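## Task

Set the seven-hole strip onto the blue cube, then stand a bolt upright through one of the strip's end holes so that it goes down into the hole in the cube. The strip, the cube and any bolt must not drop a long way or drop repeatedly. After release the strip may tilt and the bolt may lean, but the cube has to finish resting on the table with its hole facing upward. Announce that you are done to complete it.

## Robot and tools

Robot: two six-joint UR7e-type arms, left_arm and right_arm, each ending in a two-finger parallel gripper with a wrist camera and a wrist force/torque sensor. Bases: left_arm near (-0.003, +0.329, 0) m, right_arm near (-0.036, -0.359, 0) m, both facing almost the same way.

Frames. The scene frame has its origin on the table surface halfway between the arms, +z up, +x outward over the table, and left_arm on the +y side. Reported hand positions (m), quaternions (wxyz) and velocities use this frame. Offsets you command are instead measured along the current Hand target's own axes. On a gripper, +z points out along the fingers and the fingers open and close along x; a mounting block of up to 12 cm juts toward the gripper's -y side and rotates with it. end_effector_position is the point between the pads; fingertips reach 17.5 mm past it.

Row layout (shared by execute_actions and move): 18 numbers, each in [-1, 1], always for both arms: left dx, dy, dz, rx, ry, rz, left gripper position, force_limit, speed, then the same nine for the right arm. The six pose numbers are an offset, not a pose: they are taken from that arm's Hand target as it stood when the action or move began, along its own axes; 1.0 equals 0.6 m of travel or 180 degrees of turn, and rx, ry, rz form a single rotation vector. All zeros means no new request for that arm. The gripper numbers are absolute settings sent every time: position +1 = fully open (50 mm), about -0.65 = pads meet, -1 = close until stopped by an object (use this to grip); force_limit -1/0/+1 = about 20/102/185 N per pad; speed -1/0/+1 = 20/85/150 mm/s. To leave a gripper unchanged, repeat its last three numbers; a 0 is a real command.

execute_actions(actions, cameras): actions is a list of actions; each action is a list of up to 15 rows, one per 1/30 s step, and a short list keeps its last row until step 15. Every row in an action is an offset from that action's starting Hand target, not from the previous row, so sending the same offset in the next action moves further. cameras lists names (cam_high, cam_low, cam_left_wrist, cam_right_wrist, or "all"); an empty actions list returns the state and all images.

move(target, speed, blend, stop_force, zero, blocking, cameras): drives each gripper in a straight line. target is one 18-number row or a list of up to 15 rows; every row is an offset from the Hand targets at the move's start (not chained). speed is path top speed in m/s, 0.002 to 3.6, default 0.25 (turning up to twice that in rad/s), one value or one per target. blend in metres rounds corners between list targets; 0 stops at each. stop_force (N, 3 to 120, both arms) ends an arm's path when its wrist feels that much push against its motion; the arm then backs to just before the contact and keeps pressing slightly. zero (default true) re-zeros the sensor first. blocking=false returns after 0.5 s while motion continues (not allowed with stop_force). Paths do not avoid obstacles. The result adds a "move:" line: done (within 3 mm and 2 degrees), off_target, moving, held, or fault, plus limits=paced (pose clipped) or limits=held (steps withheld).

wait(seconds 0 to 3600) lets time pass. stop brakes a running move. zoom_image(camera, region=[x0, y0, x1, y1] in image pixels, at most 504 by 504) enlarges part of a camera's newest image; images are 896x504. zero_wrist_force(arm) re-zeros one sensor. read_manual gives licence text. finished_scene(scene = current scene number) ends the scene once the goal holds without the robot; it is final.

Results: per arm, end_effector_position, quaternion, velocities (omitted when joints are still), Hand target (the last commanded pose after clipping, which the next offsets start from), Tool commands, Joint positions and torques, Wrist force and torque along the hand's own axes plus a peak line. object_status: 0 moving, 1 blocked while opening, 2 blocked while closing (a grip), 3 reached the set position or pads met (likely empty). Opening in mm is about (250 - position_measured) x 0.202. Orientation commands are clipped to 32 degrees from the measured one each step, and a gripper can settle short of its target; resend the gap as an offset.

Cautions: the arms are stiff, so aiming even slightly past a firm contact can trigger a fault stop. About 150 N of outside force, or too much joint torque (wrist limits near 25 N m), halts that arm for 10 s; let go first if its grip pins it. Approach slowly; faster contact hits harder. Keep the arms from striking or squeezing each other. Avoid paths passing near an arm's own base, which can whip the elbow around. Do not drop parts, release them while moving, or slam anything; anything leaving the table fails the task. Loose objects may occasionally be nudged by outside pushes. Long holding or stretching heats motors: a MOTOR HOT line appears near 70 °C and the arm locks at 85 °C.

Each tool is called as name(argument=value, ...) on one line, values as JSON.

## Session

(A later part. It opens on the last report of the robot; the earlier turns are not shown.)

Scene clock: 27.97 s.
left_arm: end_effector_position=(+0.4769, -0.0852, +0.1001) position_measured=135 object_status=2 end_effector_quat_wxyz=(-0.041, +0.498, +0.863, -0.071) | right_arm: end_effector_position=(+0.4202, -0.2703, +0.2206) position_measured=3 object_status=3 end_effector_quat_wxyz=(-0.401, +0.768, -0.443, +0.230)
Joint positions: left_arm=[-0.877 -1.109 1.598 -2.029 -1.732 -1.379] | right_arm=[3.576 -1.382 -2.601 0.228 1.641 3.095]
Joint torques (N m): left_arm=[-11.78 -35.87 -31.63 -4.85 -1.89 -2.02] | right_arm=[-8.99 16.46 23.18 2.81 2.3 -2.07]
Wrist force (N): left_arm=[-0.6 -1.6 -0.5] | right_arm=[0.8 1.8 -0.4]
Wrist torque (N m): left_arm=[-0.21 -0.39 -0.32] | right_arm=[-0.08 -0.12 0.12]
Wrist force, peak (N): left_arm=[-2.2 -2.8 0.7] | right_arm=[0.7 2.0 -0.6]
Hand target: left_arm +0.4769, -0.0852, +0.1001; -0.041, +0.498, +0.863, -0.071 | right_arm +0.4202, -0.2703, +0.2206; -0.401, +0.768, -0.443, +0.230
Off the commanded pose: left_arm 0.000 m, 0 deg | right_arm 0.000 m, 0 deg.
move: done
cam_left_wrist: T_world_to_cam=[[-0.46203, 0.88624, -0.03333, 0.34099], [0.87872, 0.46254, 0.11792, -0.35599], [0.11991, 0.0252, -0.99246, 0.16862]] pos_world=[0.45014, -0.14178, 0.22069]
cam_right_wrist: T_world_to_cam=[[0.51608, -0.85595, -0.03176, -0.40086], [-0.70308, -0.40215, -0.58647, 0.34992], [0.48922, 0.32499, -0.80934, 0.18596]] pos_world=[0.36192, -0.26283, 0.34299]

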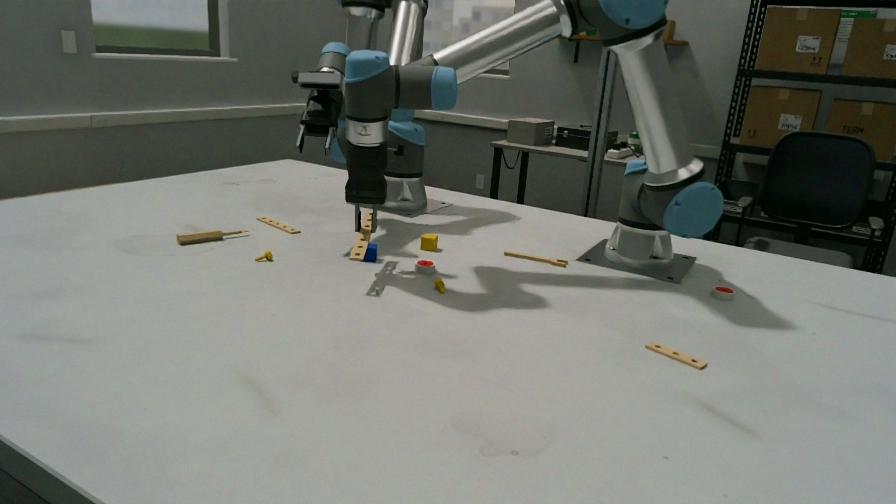

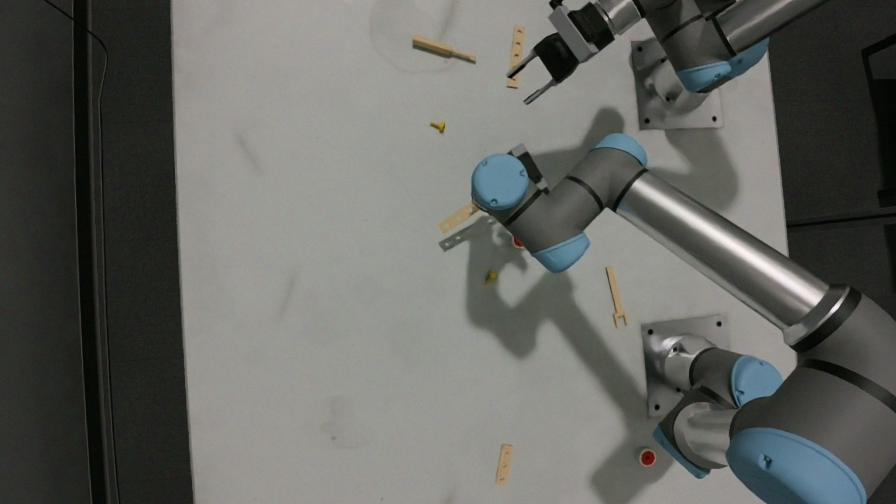

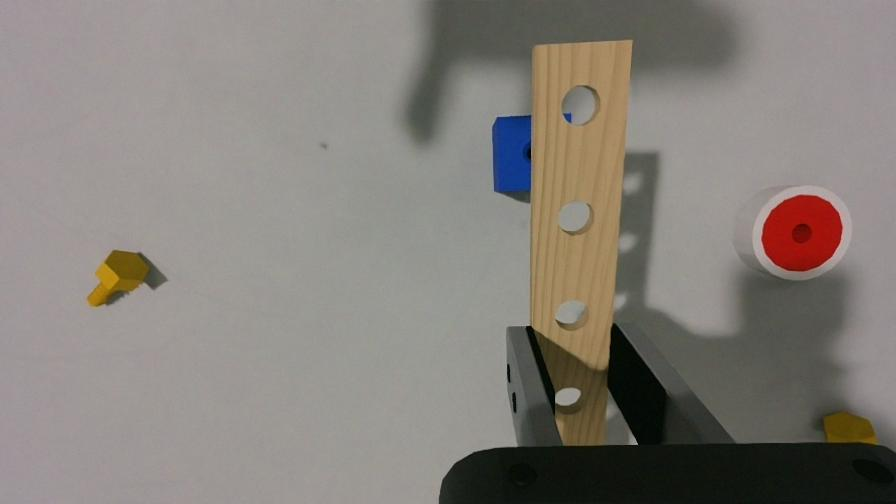

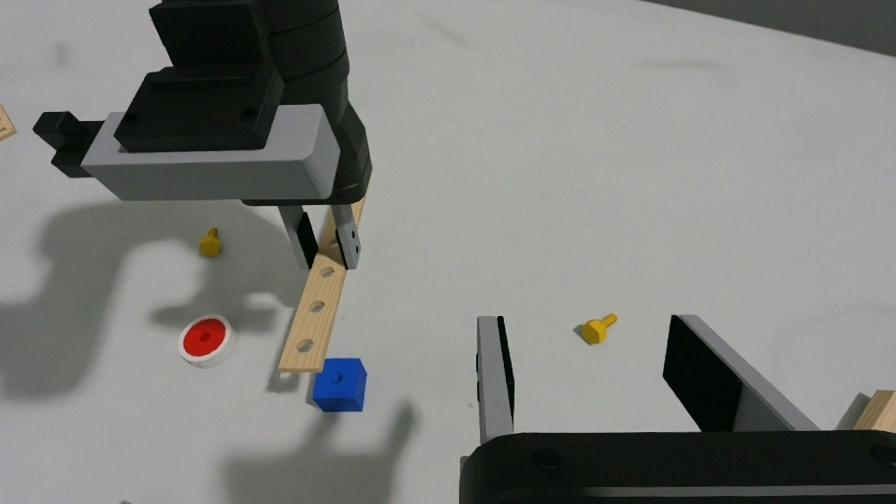

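move(target=[-0.0048,0.025,0.077,0,0,0,-1,-0.8,-0.5, 0,0,0,0,0,0,1,-0.7,-0.6], speed=0.12, cameras=["cam_left_wrist","cam_right_wrist"])

zoom_image(camera="cam_left_wrist", region=[500, 30, 660, 190])

zoom_image(camera="cam_right_wrist", region=[260, 230, 420, 430])

Scene clock: 29.43 s.
left_arm: end_effector_position=(+0.4846, -0.0841, +0.0522) position_measured=135 object_status=2 end_effector_quat_wxyz=(-0.041, +0.498, +0.863, -0.071) | right_arm: end_effector_position=(+0.4202, -0.2703, +0.2206) position_measured=3 object_status=3 end_effector_quat_wxyz=(-0.401, +0.768, -0.443, +0.230)
Joint positions: left_arm=[-0.867 -1.04 1.629 -2.128 -1.732 -1.368] | right_arm=[3.576 -1.382 -2.601 0.228 1.641 3.095]
Joint torques (N m): left_arm=[12.04 -35.6 -15.9 -5.3 0.9 2.23] | right_arm=[-8.9 16.7 23.53 2.77 2.38 -2.04]
Wrist force (N): left_arm=[-0.7 -1.4 -0.5] | right_arm=[0.8 1.5 -0.3]
Wrist torque (N m): left_arm=[-0.20 -0.39 -0.41] | right_arm=[-0.14 -0.12 0.11]
Wrist force, peak (N): left_arm=[-0.6 -2.1 -1.4] | right_arm=[0.9 1.9 -0.5]
Hand target: left_arm +0.4846, -0.0841, +0.0520; -0.041, +0.498, +0.863, -0.071 | right_arm +0.4202, -0.2703, +0.2206; -0.401, +0.768, -0.443, +0.230
Off the commanded pose: left_arm 0.000 m, 0 deg | right_arm 0.000 m, 0 deg.
move: done
cam_left_wrist: T_world_to_cam=[[-0.46203, 0.88624, -0.03333, 0.34197], [0.87872, 0.46254, 0.11792, -0.3576], [0.11991, 0.0252, -0.99246, 0.12004]] pos_world=[0.45784, -0.14069, 0.17269]
cam_right_wrist: T_world_to_cam=[[0.51608, -0.85595, -0.03176, -0.40086], [-0.70308, -0.40215, -0.58647, 0.34992], [0.48922, 0.32499, -0.80934, 0.18596]] pos_world=[0.36192, -0.26283, 0.34299]

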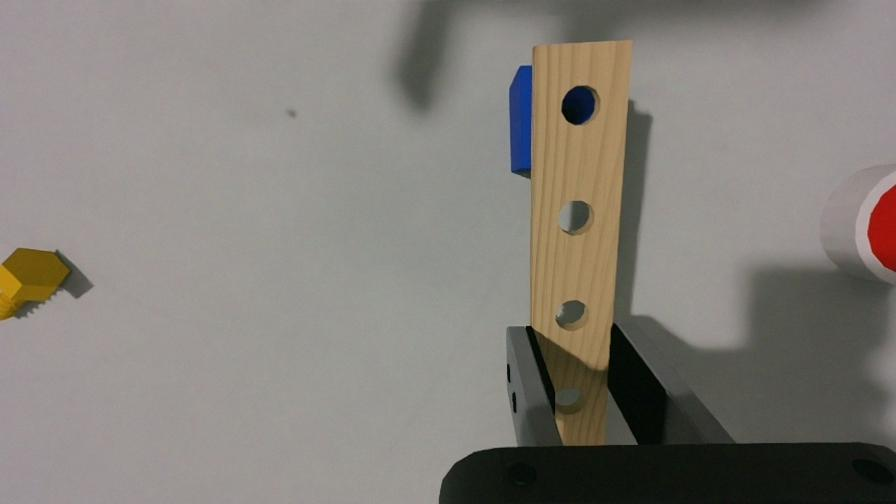

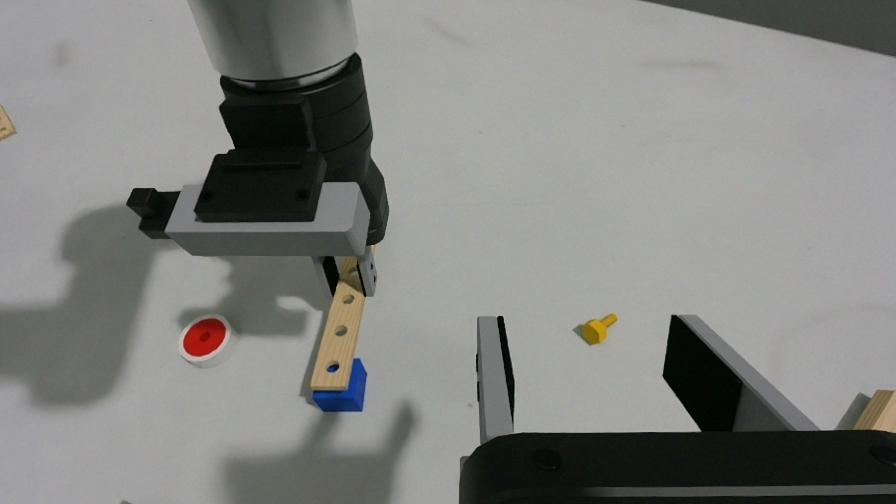

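Scaled by 3.150 from the camera's image (finer frame: 1280x720).

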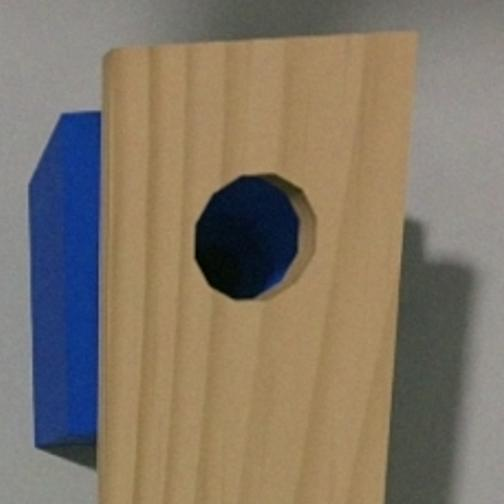

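Scaled by 2.520 from the camera's image (finer frame: 1280x720).

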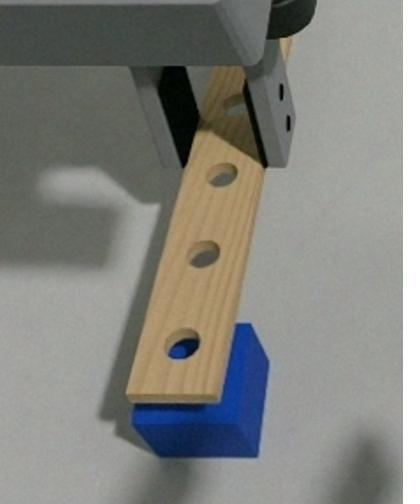

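move(target=[0.0013,0.0048,0.022,0,0,0,-1,-0.8,-0.5, 0,0,0,0,0,0,1,-0.7,-0.6], speed=0.02, stop_force=3, cameras=["cam_left_wrist","cam_right_wrist","cam_high"])

zoom_image(camera="cam_left_wrist", region=[500, 30, 660, 190])

zoom_image(camera="cam_high", region=[330, 190, 430, 290])

Scene clock: 32.03 s.
left_arm: end_effector_position=(+0.4848, -0.0832, +0.0407) position_measured=135 object_status=2 end_effector_quat_wxyz=(-0.041, +0.498, +0.863, -0.071) | right_arm: end_effector_position=(+0.4202, -0.2703, +0.2206) position_measured=3 object_status=3 end_effector_quat_wxyz=(-0.401, +0.768, -0.443, +0.230)
Joint positions: left_arm=[-0.866 -1.025 1.64 -2.153 -1.732 -1.367] | right_arm=[3.576 -1.382 -2.601 0.228 1.641 3.095]
Joint torques (N m): left_arm=[-11.15 -51.1 -27.81 -2.01 0.87 -1.53] | right_arm=[-8.75 16.74 22.97 2.74 2.31 -1.93]
Wrist force (N): left_arm=[-1.4 -1.9 -3.0] | right_arm=[0.8 1.6 -0.7]
Wrist torque (N m): left_arm=[-0.17 -0.42 -0.40] | right_arm=[-0.11 -0.12 0.11]
Wrist force, peak (N): left_arm=[5.0 -7.4 -26.5] | right_arm=[1.0 2.0 -0.4]
Hand target: left_arm +0.4848, -0.0833, +0.0407; -0.041, +0.498, +0.863, -0.071 (not the last commanded pose) | right_arm +0.4202, -0.2703, +0.2206; -0.401, +0.768, -0.443, +0.230
Off the commanded pose: left_arm 0.002 m, 0 deg | right_arm 0.000 m, 0 deg.
move: contact (left_arm)
cam_left_wrist: T_world_to_cam=[[-0.46204, 0.88624, -0.03328, 0.34092], [0.87873, 0.46255, 0.11783, -0.35691], [0.11982, 0.0252, -0.99248, 0.10861]] pos_world=[0.45814, -0.13978, 0.16119]
cam_right_wrist: T_world_to_cam=[[0.51608, -0.85595, -0.03176, -0.40086], [-0.70308, -0.40215, -0.58647, 0.34992], [0.48922, 0.32499, -0.80934, 0.18596]] pos_world=[0.36192, -0.26283, 0.34299]
Images, in order (width x height): cam_high 896x504, cam_left_wrist 896x504, cam_right_wrist 896x504.

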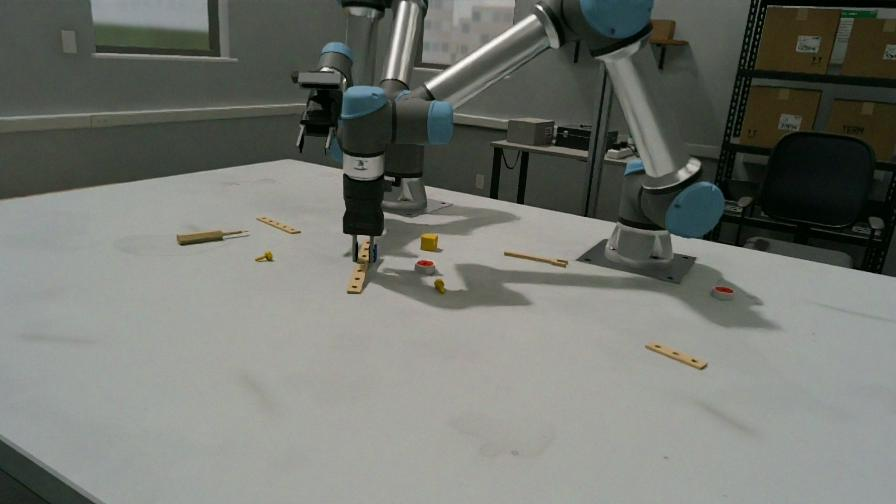

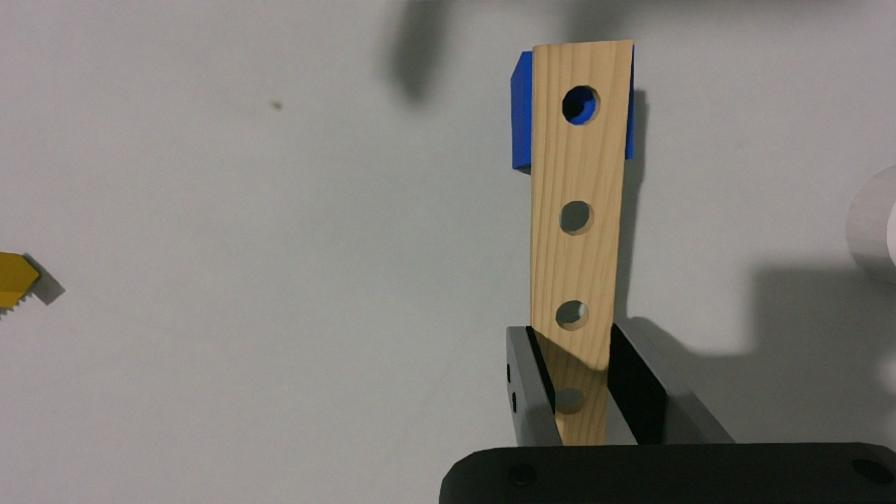

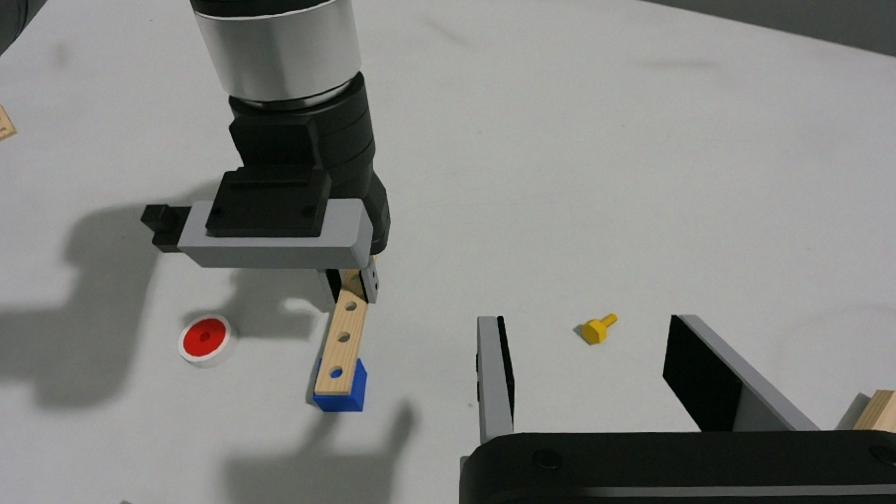

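Scaled by 3.150 from the camera's image (finer frame: 1280x720).

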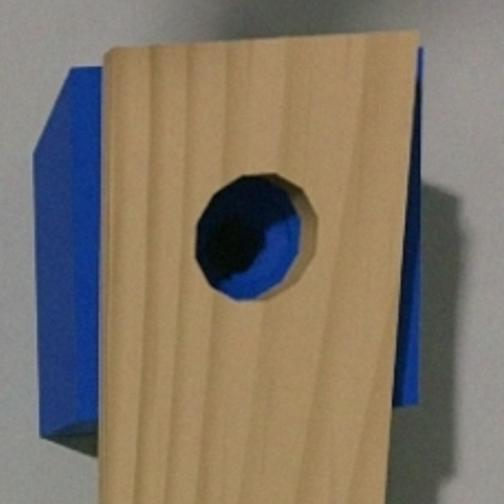

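Scaled by 5.040 from the camera's image (finer frame: 1280x720).

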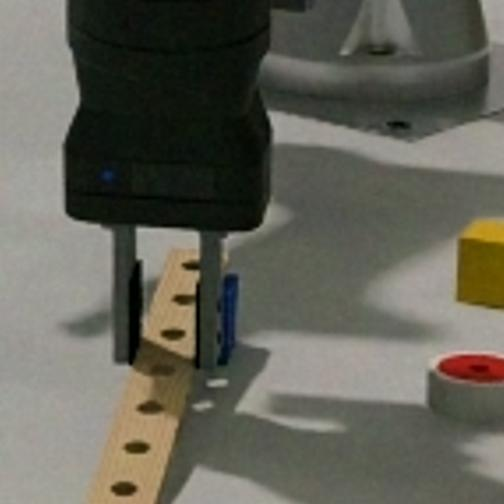

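move(target=[[0,0,0,0,0,0,1,-0.8,-0.8, 0,0,0,0,0,0,1,-0.7,-0.6],[0,0,-0.083,0,0,0,1,-0.8,-0.8, 0,0,0,0,0,0,1,-0.7,-0.6],[0.151,-0.05,-0.193,0.122,-0.114,-0.165,1,-0.8,-0.8, 0,0,0,0,0,0,1,-0.7,-0.6],[0.171,-0.139,-0.067,0.244,-0.227,-0.329,1,-0.8,-0.8, 0,0,0,0,0,0,1,-0.7,-0.6]], speed=[0.1,0.08,0.25,0.25], blend=[0,0.01,0.03,0])

move(target=[0,0,0,0,0,0,1,-0.8,-0.8, 0.055,0.108,0.273,-0.232,-0.167,-0.754,1,-0.7,-0.6], speed=0.4, cameras=["all"])

zoom_image(camera="cam_right_wrist", region=[440, 200, 700, 420])

zoom_image(camera="cam_left_wrist", region=[400, 180, 540, 320])

Scene clock: 39.23 s.
left_arm: end_effector_position=(+0.3679, -0.0322, +0.0939) position_measured=3 object_status=3 end_effector_quat_wxyz=(+0.043, -0.075, +0.863, -0.497) | right_arm: end_effector_position=(+0.4202, -0.2703, +0.2206) position_measured=3 object_status=3 end_effector_quat_wxyz=(-0.401, +0.768, -0.443, +0.230)
Joint positions: left_arm=[-0.798 -1.043 2.451 -3.93 -2.098 -2.798] | right_arm=[3.576 -1.382 -2.601 0.228 1.641 3.095]
Joint torques (N m): left_arm=[-11.61 -21.46 -1.41 -6.11 0.78 -2.22] | right_arm=[-8.85 17.15 22.82 2.84 2.32 -1.88]
Wrist force (N): left_arm=[0.2 -0.6 -0.5] | right_arm=[0.8 1.8 -0.7]
Wrist torque (N m): left_arm=[-0.11 -0.24 -0.01] | right_arm=[-0.09 -0.11 0.12]
Wrist force, peak (N): left_arm=[-1.3 -2.0 -3.3] | right_arm=[1.1 1.9 -0.5]
Hand target: left_arm +0.3679, -0.0322, +0.0939; +0.043, -0.075, +0.863, -0.497 | right_arm +0.4202, -0.2703, +0.2206; -0.401, +0.768, -0.443, +0.230
Off the commanded pose: left_arm 0.000 m, 0 deg | right_arm 0.000 m, 0 deg.
move: done

Scene clock: 43.07 s.
left_arm: end_effector_position=(+0.3679, -0.0322, +0.0939) position_measured=3 object_status=3 end_effector_quat_wxyz=(+0.043, -0.075, +0.863, -0.497) | right_arm: end_effector_position=(+0.5205, -0.2499, +0.0735) position_measured=3 object_status=3 end_effector_quat_wxyz=(+0.208, +0.781, +0.569, +0.153)
Joint positions: left_arm=[-0.798 -1.043 2.451 -3.93 -2.098 -2.798] | right_arm=[3.758 -1.815 -2.234 -0.333 1.159 0.866]
Joint torques (N m): left_arm=[-11.65 -21.3 -1.43 -5.8 0.65 -1.93] | right_arm=[9.82 18.57 8.99 5.23 -3.22 -2.5]
Wrist force (N): left_arm=[0.1 -0.5 -0.4] | right_arm=[-0.1 -1.7 -0.2]
Wrist torque (N m): left_arm=[-0.12 -0.23 -0.01] | right_arm=[-0.10 0.08 0.00]
Wrist force, peak (N): left_arm=[0.1 -0.7 -0.6] | right_arm=[0.6 1.9 -1.0]
Hand target: left_arm +0.3679, -0.0322, +0.0939; +0.043, -0.075, +0.863, -0.497 | right_arm +0.5205, -0.2499, +0.0734; +0.208, +0.781, +0.569, +0.153
Off the commanded pose: left_arm 0.000 m, 0 deg | right_arm 0.000 m, 0 deg.
move: done
cam_left_wrist: T_world_to_cam=[[-0.9841, -0.16948, -0.0532, 0.40337], [-0.08639, 0.71831, -0.69034, 0.15515], [0.15521, -0.67476, -0.72153, 0.1132]] pos_world=[0.39279, 0.0333, 0.21024]
cam_right_wrist: T_world_to_cam=[[0.33299, 0.94275, -0.01826, 0.10394], [0.62315, -0.20549, 0.75463, -0.39733], [0.70768, -0.26266, -0.6559, -0.26062]] pos_world=[0.39741, -0.2481, 0.13079]

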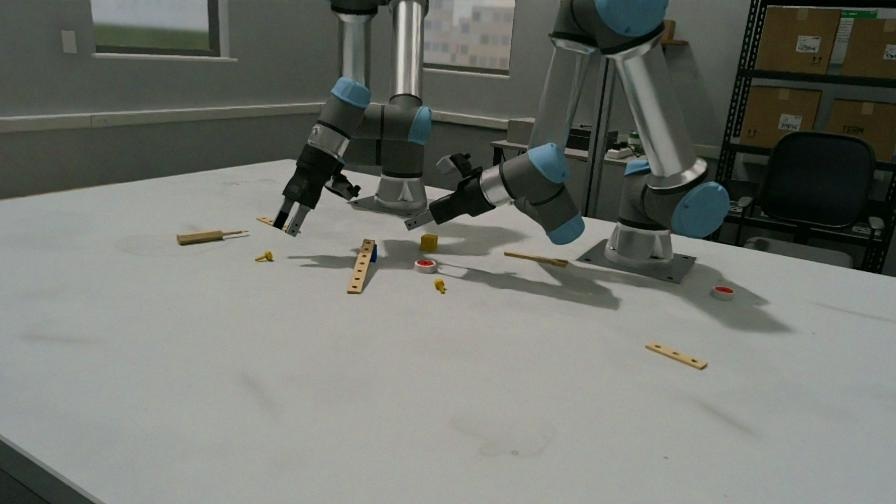

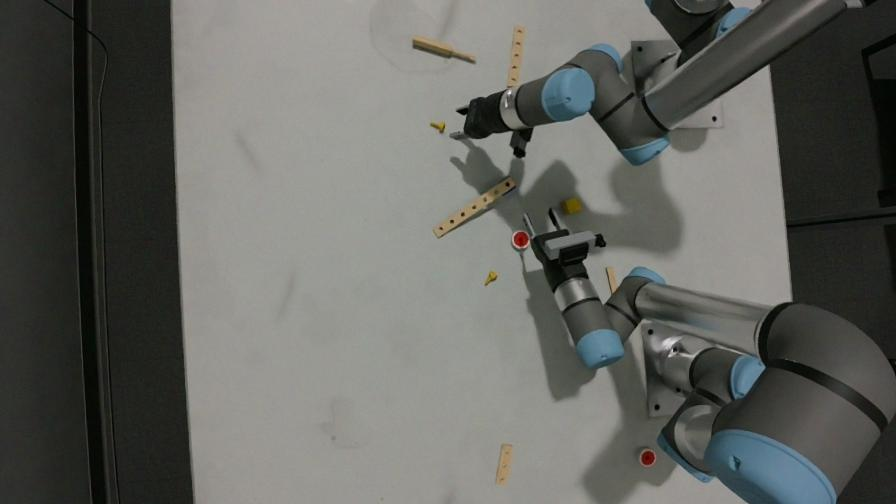

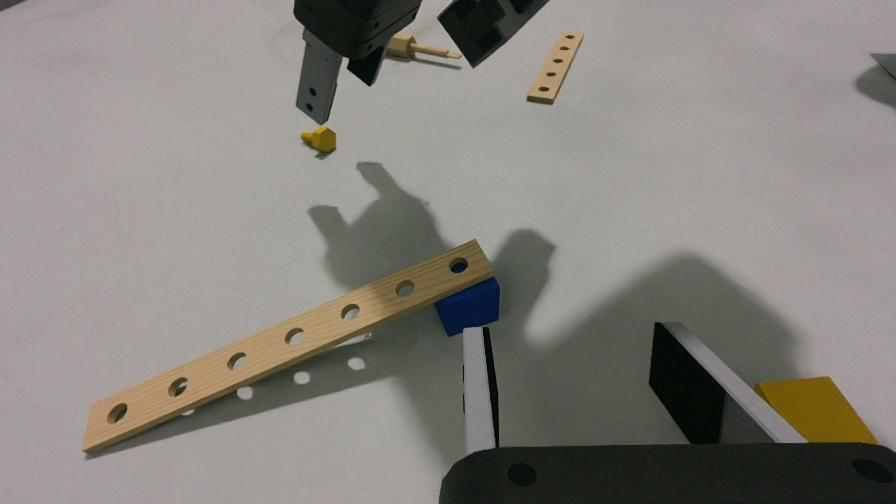

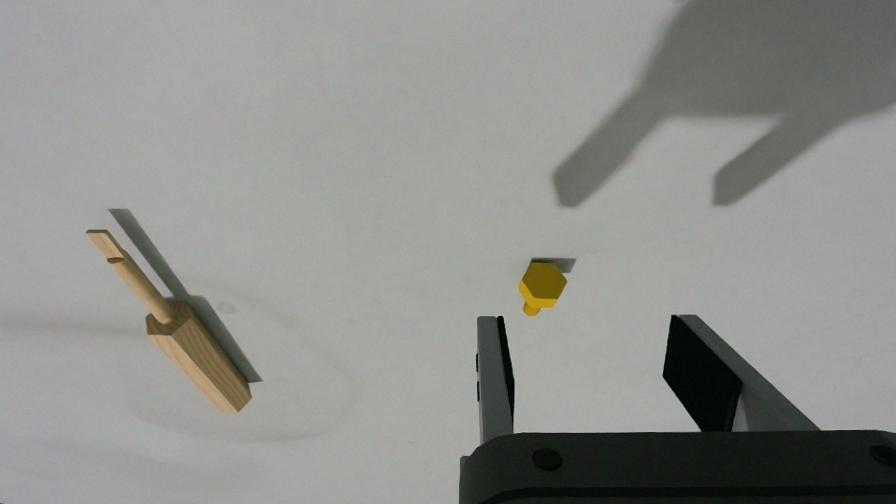

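Scaled by 1.938 from the camera's image (finer frame: 1280x720).

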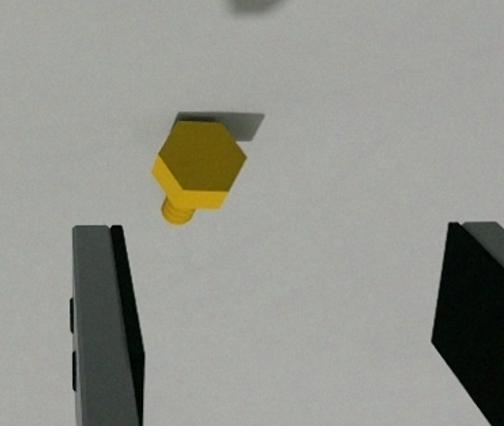

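Scaled by 3.600 from the camera's image (finer frame: 1280x720).

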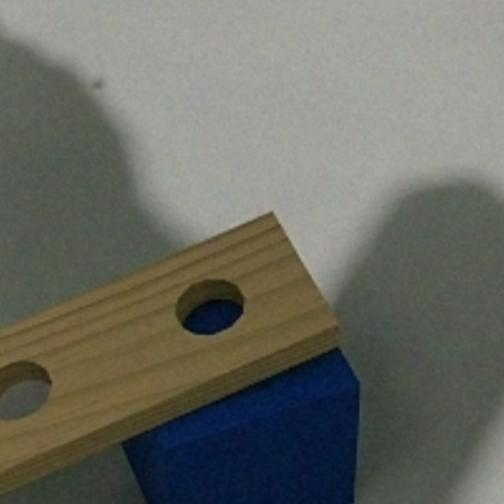

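move(target=[0,0,0,0,0,0,1,-0.8,-0.8, -0.0078,0.0107,0.07,0,0,0,1,-0.7,-0.6], speed=0.15, cameras=["cam_right_wrist"])

move(target=[0,0,0,0,0,0,1,-0.8,-0.8, 0,0,0.0357,0,0,0,1,-0.7,-0.6], speed=0.03, stop_force=5, cameras=["cam_right_wrist"])

zoom_image(camera="cam_right_wrist", region=[440, 180, 740, 440])

Scene clock: 44.40 s.
left_arm: end_effector_position=(+0.3679, -0.0322, +0.0939) position_measured=3 object_status=3 end_effector_quat_wxyz=(+0.043, -0.075, +0.863, -0.497) | right_arm: end_effector_position=(+0.5443, -0.2624, +0.0403) position_measured=3 object_status=3 end_effector_quat_wxyz=(+0.208, +0.781, +0.569, +0.153)
Joint positions: left_arm=[-0.798 -1.043 2.451 -3.93 -2.098 -2.798] | right_arm=[3.705 -1.935 -2.203 -0.224 1.176 0.812]
Joint torques (N m): left_arm=[-11.71 -21.58 -1.38 -5.78 0.79 -1.98] | right_arm=[-8.96 22.99 21.41 5.69 1.5 -1.79]
Wrist force (N): left_arm=[0.0 -0.6 -0.3] | right_arm=[0.0 -1.8 -0.2]
Wrist torque (N m): left_arm=[-0.13 -0.21 -0.01] | right_arm=[-0.10 0.08 -0.01]
Wrist force, peak (N): left_arm=[0.1 -0.8 -0.4] | right_arm=[0.4 -2.5 -1.6]
Hand target: left_arm +0.3679, -0.0322, +0.0939; +0.043, -0.075, +0.863, -0.497 | right_arm +0.5443, -0.2624, +0.0402; +0.208, +0.781, +0.569, +0.153
Off the commanded pose: left_arm 0.000 m, 0 deg | right_arm 0.000 m, 0 deg.
move: done
cam_right_wrist: T_world_to_cam=[[0.33285, 0.9428, -0.01837, 0.10728], [0.62316, -0.2053, 0.75467, -0.38964], [0.70773, -0.26264, -0.65585, -0.30254]] pos_world=[0.42121, -0.2606, 0.09759]

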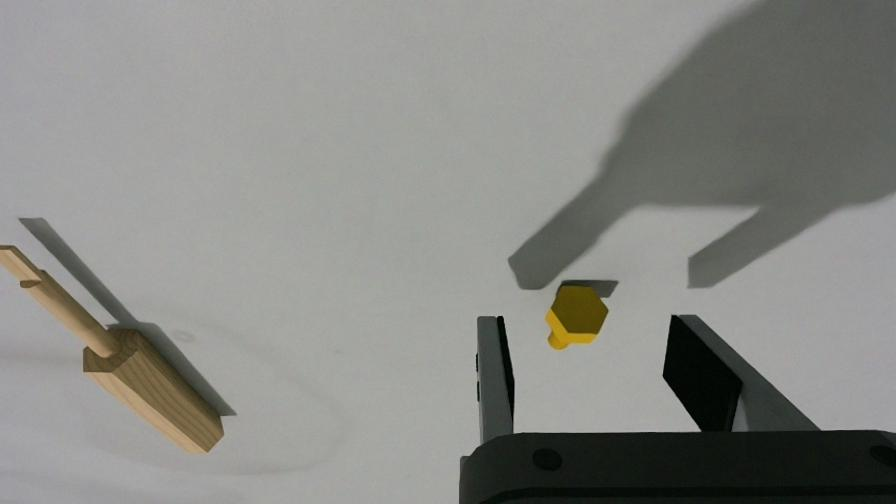

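Scene clock: 45.93 s.
left_arm: end_effector_position=(+0.3679, -0.0322, +0.0939) position_measured=3 object_status=3 end_effector_quat_wxyz=(+0.043, -0.075, +0.863, -0.497) | right_arm: end_effector_position=(+0.5545, -0.2656, +0.0219) position_measured=3 object_status=3 end_effector_quat_wxyz=(+0.208, +0.781, +0.569, +0.153)
Joint positions: left_arm=[-0.798 -1.043 2.451 -3.93 -2.098 -2.798] | right_arm=[3.688 -1.996 -2.185 -0.173 1.182 0.794]
Joint torques (N m): left_arm=[-11.33 -21.99 -1.21 -5.86 0.78 -1.97] | right_arm=[-0.17 35.86 5.75 1.64 1.01 0.04]
Wrist force (N): left_arm=[0.0 -0.5 -0.4] | right_arm=[-0.6 0.1 -5.8]
Wrist torque (N m): left_arm=[-0.12 -0.21 -0.01] | right_arm=[-0.03 0.23 0.03]
Wrist force, peak (N): left_arm=[0.3 -0.7 -0.4] | right_arm=[-1.0 0.7 -7.3]
Hand target: left_arm +0.3679, -0.0322, +0.0939; +0.043, -0.075, +0.863, -0.497 | right_arm +0.5544, -0.2656, +0.0219; +0.208, +0.781, +0.569, +0.153
Off the commanded pose: left_arm 0.000 m, 0 deg | right_arm 0.000 m, 0 deg.
move: contact (right_arm)
cam_right_wrist: T_world_to_cam=[[0.33279, 0.94283, -0.01826, 0.10669], [0.62307, -0.2053, 0.75474, -0.38275], [0.70784, -0.26255, -0.65577, -0.32272]] pos_world=[0.43141, -0.26389, 0.07919]

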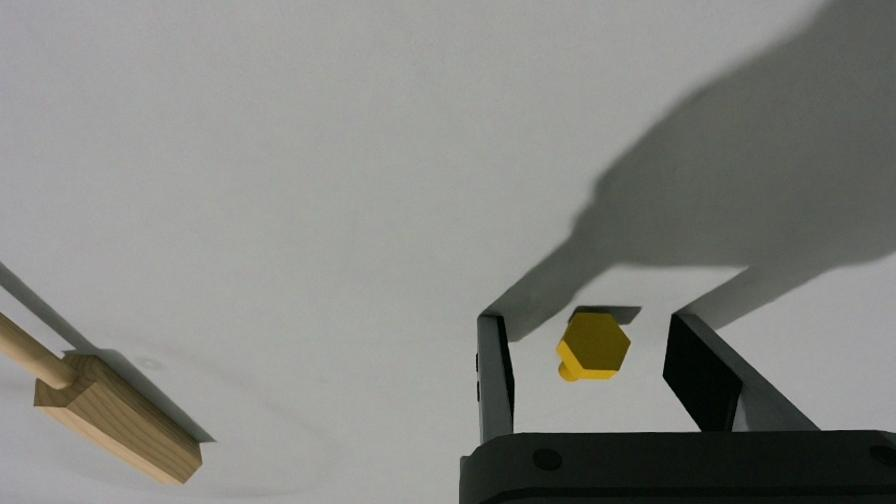

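Scaled by 1.680 from the camera's image (finer frame: 1280x720).

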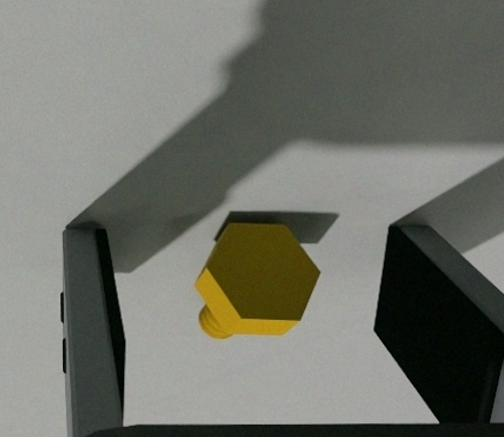

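move(target=[[0,0,0,0,0,0,1,-0.8,-0.8, 0,0.0006,-0.001,0,0,0,1,-0.7,-0.6],[0,0,0,0,0,0,1,-0.8,-0.8, 0,0.0006,-0.001,0,0,0,-1,-0.8,-0.8]], speed=0.03, cameras=["cam_right_wrist"])

zoom_image(camera="cam_right_wrist", region=[440, 180, 740, 440])

Scene clock: 47.90 s.
left_arm: end_effector_position=(+0.3679, -0.0322, +0.0939) position_measured=3 object_status=3 end_effector_quat_wxyz=(+0.043, -0.075, +0.863, -0.497) | right_arm: end_effector_position=(+0.5544, -0.2656, +0.0226) position_measured=162 object_status=2 end_effector_quat_wxyz=(+0.208, +0.781, +0.569, +0.153)
Joint positions: left_arm=[-0.798 -1.043 2.451 -3.93 -2.098 -2.798] | right_arm=[3.688 -1.994 -2.185 -0.175 1.182 0.794]
Joint torques (N m): left_arm=[-11.67 -21.49 -1.65 -5.71 0.79 -1.95] | right_arm=[9.21 38.7 19.42 2.6 -1.45 1.47]
Wrist force (N): left_arm=[-0.2 -0.6 -0.3] | right_arm=[-0.1 -1.9 0.0]
Wrist torque (N m): left_arm=[-0.12 -0.18 -0.01] | right_arm=[-0.12 0.09 -0.01]
Wrist force, peak (N): left_arm=[0.1 -0.7 -0.5] | right_arm=[-0.9 0.3 -5.7]
Hand target: left_arm +0.3679, -0.0322, +0.0939; +0.043, -0.075, +0.863, -0.497 | right_arm +0.5544, -0.2656, +0.0226; +0.208, +0.781, +0.569, +0.153
Off the commanded pose: left_arm 0.000 m, 0 deg | right_arm 0.000 m, 0 deg.
move: done
cam_right_wrist: T_world_to_cam=[[0.33276, 0.94283, -0.01829, 0.10671], [0.62308, -0.20527, 0.75474, -0.38327], [0.70784, -0.26254, -0.65577, -0.32227]] pos_world=[0.43141, -0.26389, 0.07989]

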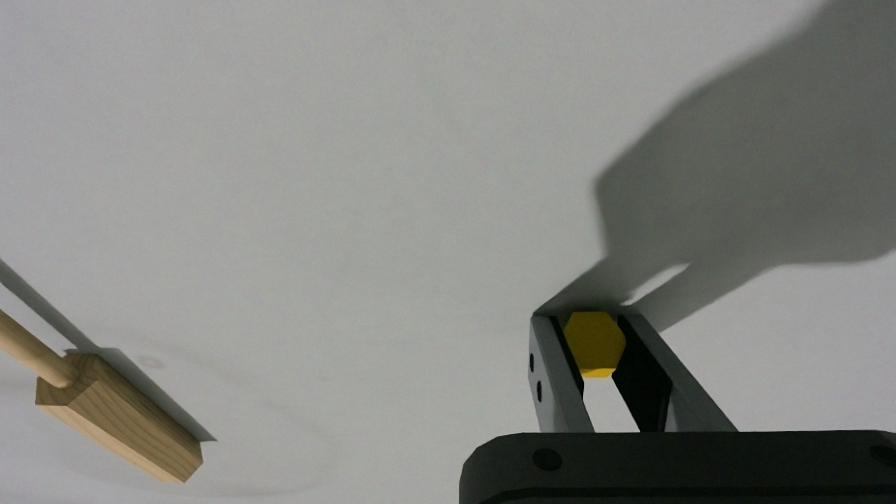

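Scaled by 1.680 from the camera's image (finer frame: 1280x720).

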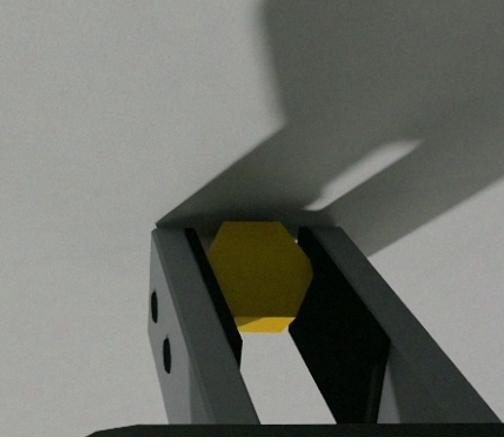

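move(target=[[0,0,0,0,0,0,1,-0.8,-0.8, 0,0.058,-0.101,0,0,0,-1,-0.8,-0.8],[0,0,0,0,0,0,1,-0.8,-0.8, 0.142,-0.202,-0.256,0.209,0.128,0.767,-1,-0.8,-0.8]], speed=0.3, blend=[0.02,0], cameras=["all"])

zoom_image(camera="cam_left_wrist", region=[400, 180, 540, 320])

zoom_image(camera="cam_high", region=[340, 210, 410, 280])

Scene clock: 53.77 s.
left_arm: end_effector_position=(+0.3679, -0.0322, +0.0939) position_measured=3 object_status=3 end_effector_quat_wxyz=(+0.043, -0.075, +0.863, -0.497) | right_arm: end_effector_position=(+0.4076, -0.1290, +0.0954) position_measured=162 object_status=2 end_effector_quat_wxyz=(-0.355, +0.780, -0.469, +0.213)
Joint positions: left_arm=[-0.798 -1.043 2.451 -3.93 -2.098 -2.798] | right_arm=[4.056 -1.827 -2.635 0.556 1.25 3.437]
Joint torques (N m): left_arm=[-11.31 -21.83 -1.54 -5.69 0.82 -2.05] | right_arm=[8.51 11.06 1.04 5.54 -2.95 1.79]
Wrist force (N): left_arm=[0.1 -0.6 -0.3] | right_arm=[0.8 1.6 -0.4]
Wrist torque (N m): left_arm=[-0.13 -0.23 -0.01] | right_arm=[-0.07 -0.12 -0.07]
Wrist force, peak (N): left_arm=[0.0 -0.8 -0.6] | right_arm=[0.0 -3.3 1.9]
Hand target: left_arm +0.3679, -0.0322, +0.0939; +0.043, -0.075, +0.863, -0.497 | right_arm +0.4076, -0.1290, +0.0954; -0.355, +0.780, -0.469, +0.213
Off the commanded pose: left_arm 0.000 m, 0 deg | right_arm 0.000 m, 0 deg.
move: done
cam_left_wrist: T_world_to_cam=[[-0.9841, -0.16948, -0.0532, 0.40337], [-0.08639, 0.71831, -0.69034, 0.15515], [0.15521, -0.67476, -0.72153, 0.1132]] pos_world=[0.39279, 0.0333, 0.21024]
cam_right_wrist: T_world_to_cam=[[0.4824, -0.87535, -0.03234, -0.2661], [-0.76724, -0.40443, -0.49777, 0.34185], [0.42265, 0.26494, -0.8667, 0.0697]] pos_world=[0.36119, -0.11314, 0.22196]

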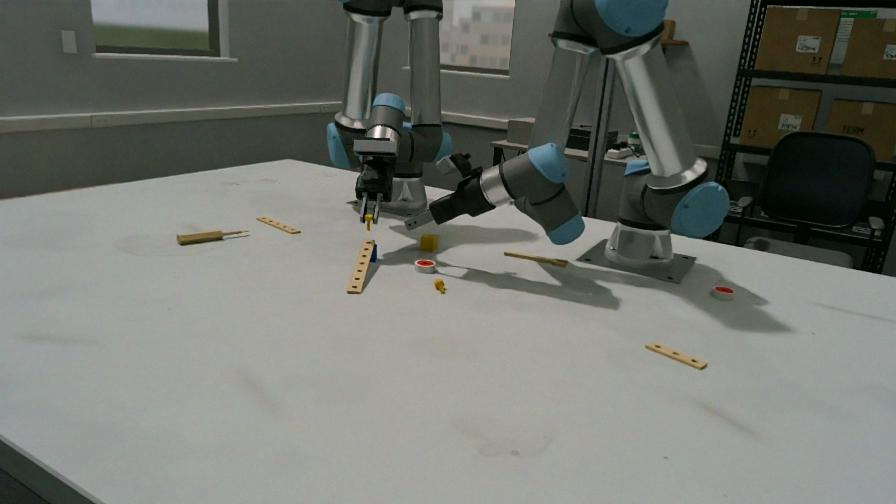

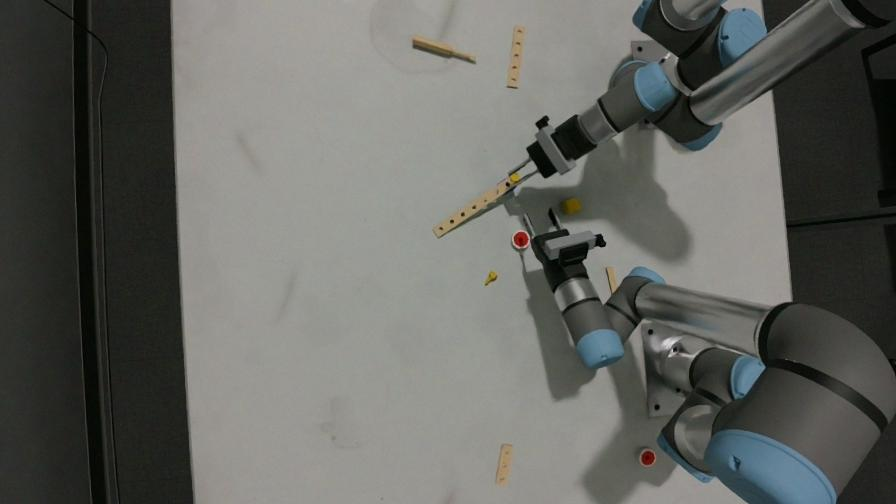

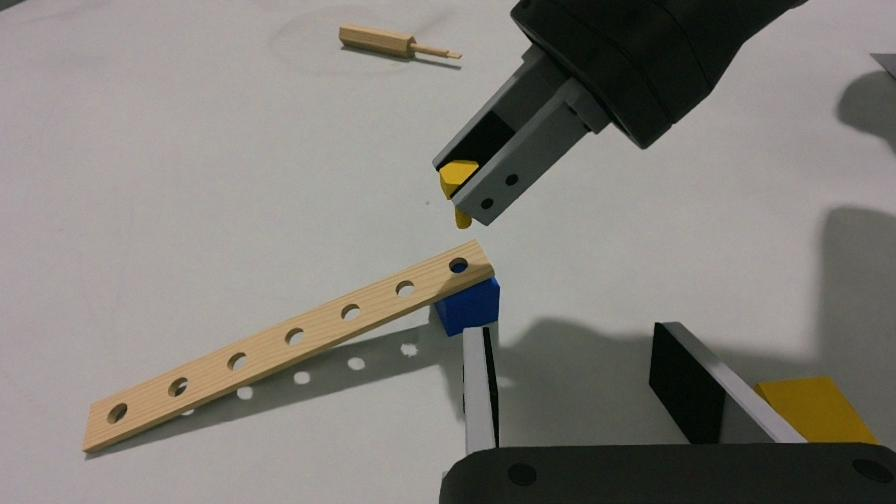

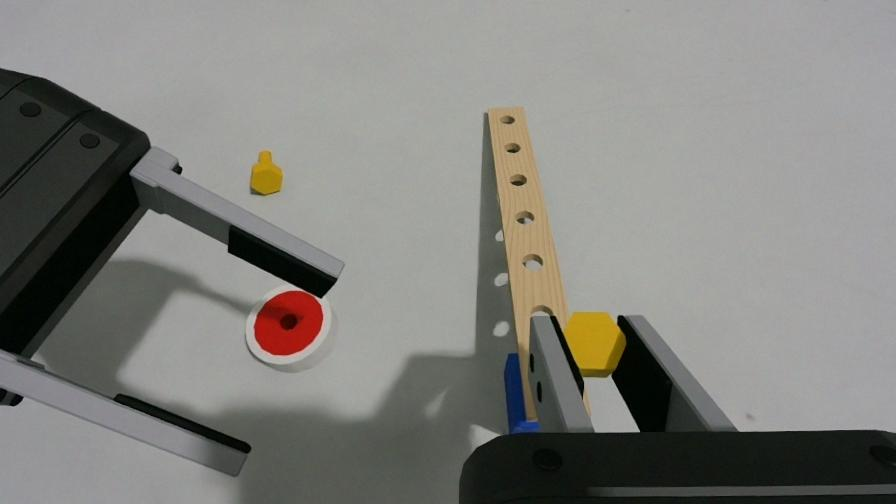

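Scaled by 3.600 from the camera's image (finer frame: 1280x720).

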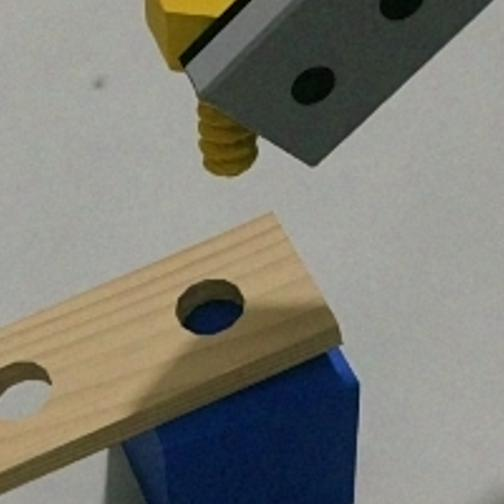

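Scaled by 7.200 from the camera's image (finer frame: 1280x720).

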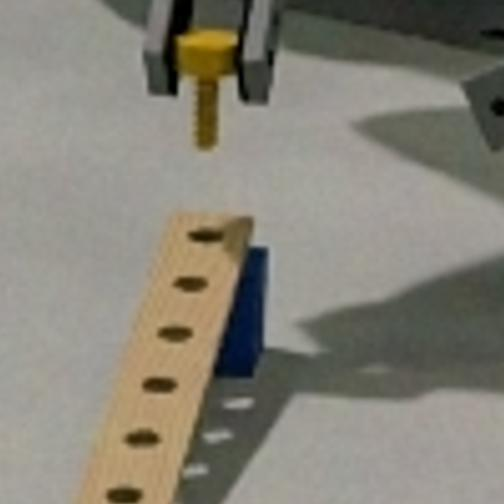

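move(target=[0,0,0,0,0,0,1,-0.8,-0.8, -0.0012,0.0183,0.0247,0,0,0,-1,-0.8,-0.8], speed=0.1, cameras=["cam_left_wrist","cam_high"])

zoom_image(camera="cam_left_wrist", region=[420, 200, 510, 290])

zoom_image(camera="cam_high", region=[345, 215, 395, 265])

Scene clock: 55.17 s.
left_arm: end_effector_position=(+0.3679, -0.0322, +0.0939) position_measured=3 object_status=3 end_effector_quat_wxyz=(+0.043, -0.075, +0.863, -0.497) | right_arm: end_effector_position=(+0.4107, -0.1265, +0.0774) position_measured=162 object_status=2 end_effector_quat_wxyz=(-0.355, +0.780, -0.469, +0.213)
Joint positions: left_arm=[-0.798 -1.043 2.451 -3.93 -2.098 -2.798] | right_arm=[4.053 -1.916 -2.629 0.64 1.253 3.434]
Joint torques (N m): left_arm=[-11.06 -21.6 -1.71 -5.66 0.71 -2] | right_arm=[-8.76 13.22 12.28 5.46 1.74 -2.04]
Wrist force (N): left_arm=[-0.2 -0.6 -0.5] | right_arm=[0.7 1.6 -0.5]
Wrist torque (N m): left_arm=[-0.12 -0.17 -0.01] | right_arm=[-0.07 -0.10 0.11]
Wrist force, peak (N): left_arm=[0.0 -0.7 -0.6] | right_arm=[0.8 2.2 0.1]
Hand target: left_arm +0.3679, -0.0322, +0.0939; +0.043, -0.075, +0.863, -0.497 | right_arm +0.4107, -0.1265, +0.0774; -0.355, +0.780, -0.469, +0.213
Off the commanded pose: left_arm 0.000 m, 0 deg | right_arm 0.000 m, 0 deg.
move: done
cam_left_wrist: T_world_to_cam=[[-0.9841, -0.16948, -0.0532, 0.40337], [-0.08639, 0.71831, -0.69034, 0.15515], [0.15521, -0.67476, -0.72153, 0.1132]] pos_world=[0.39279, 0.0333, 0.21024]
Images, in order (width x height): cam_high 896x504, cam_left_wrist 896x504.

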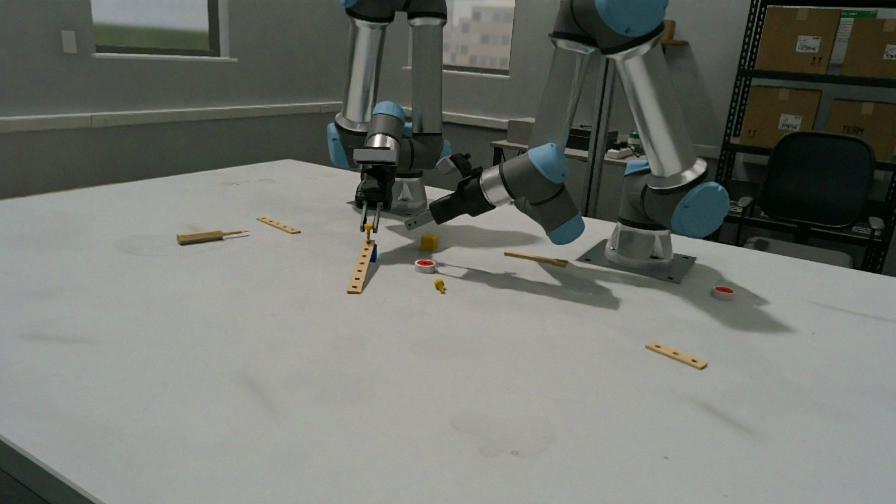

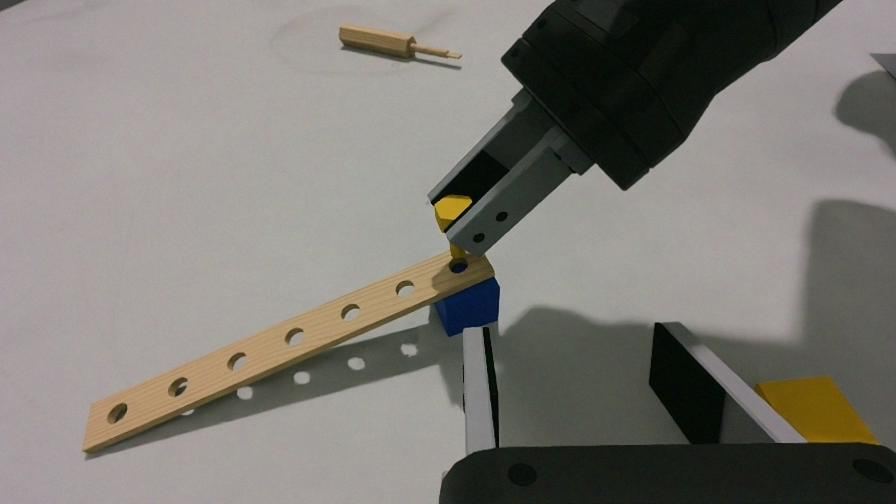

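Scaled by 5.600 from the camera's image (finer frame: 1280x720).

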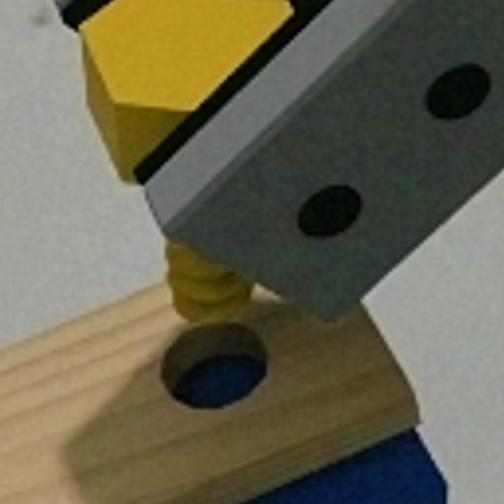

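Scaled by 10.080 from the camera's image (finer frame: 1280x720).

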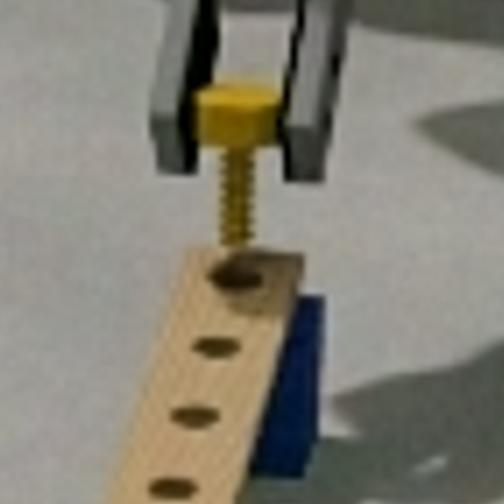

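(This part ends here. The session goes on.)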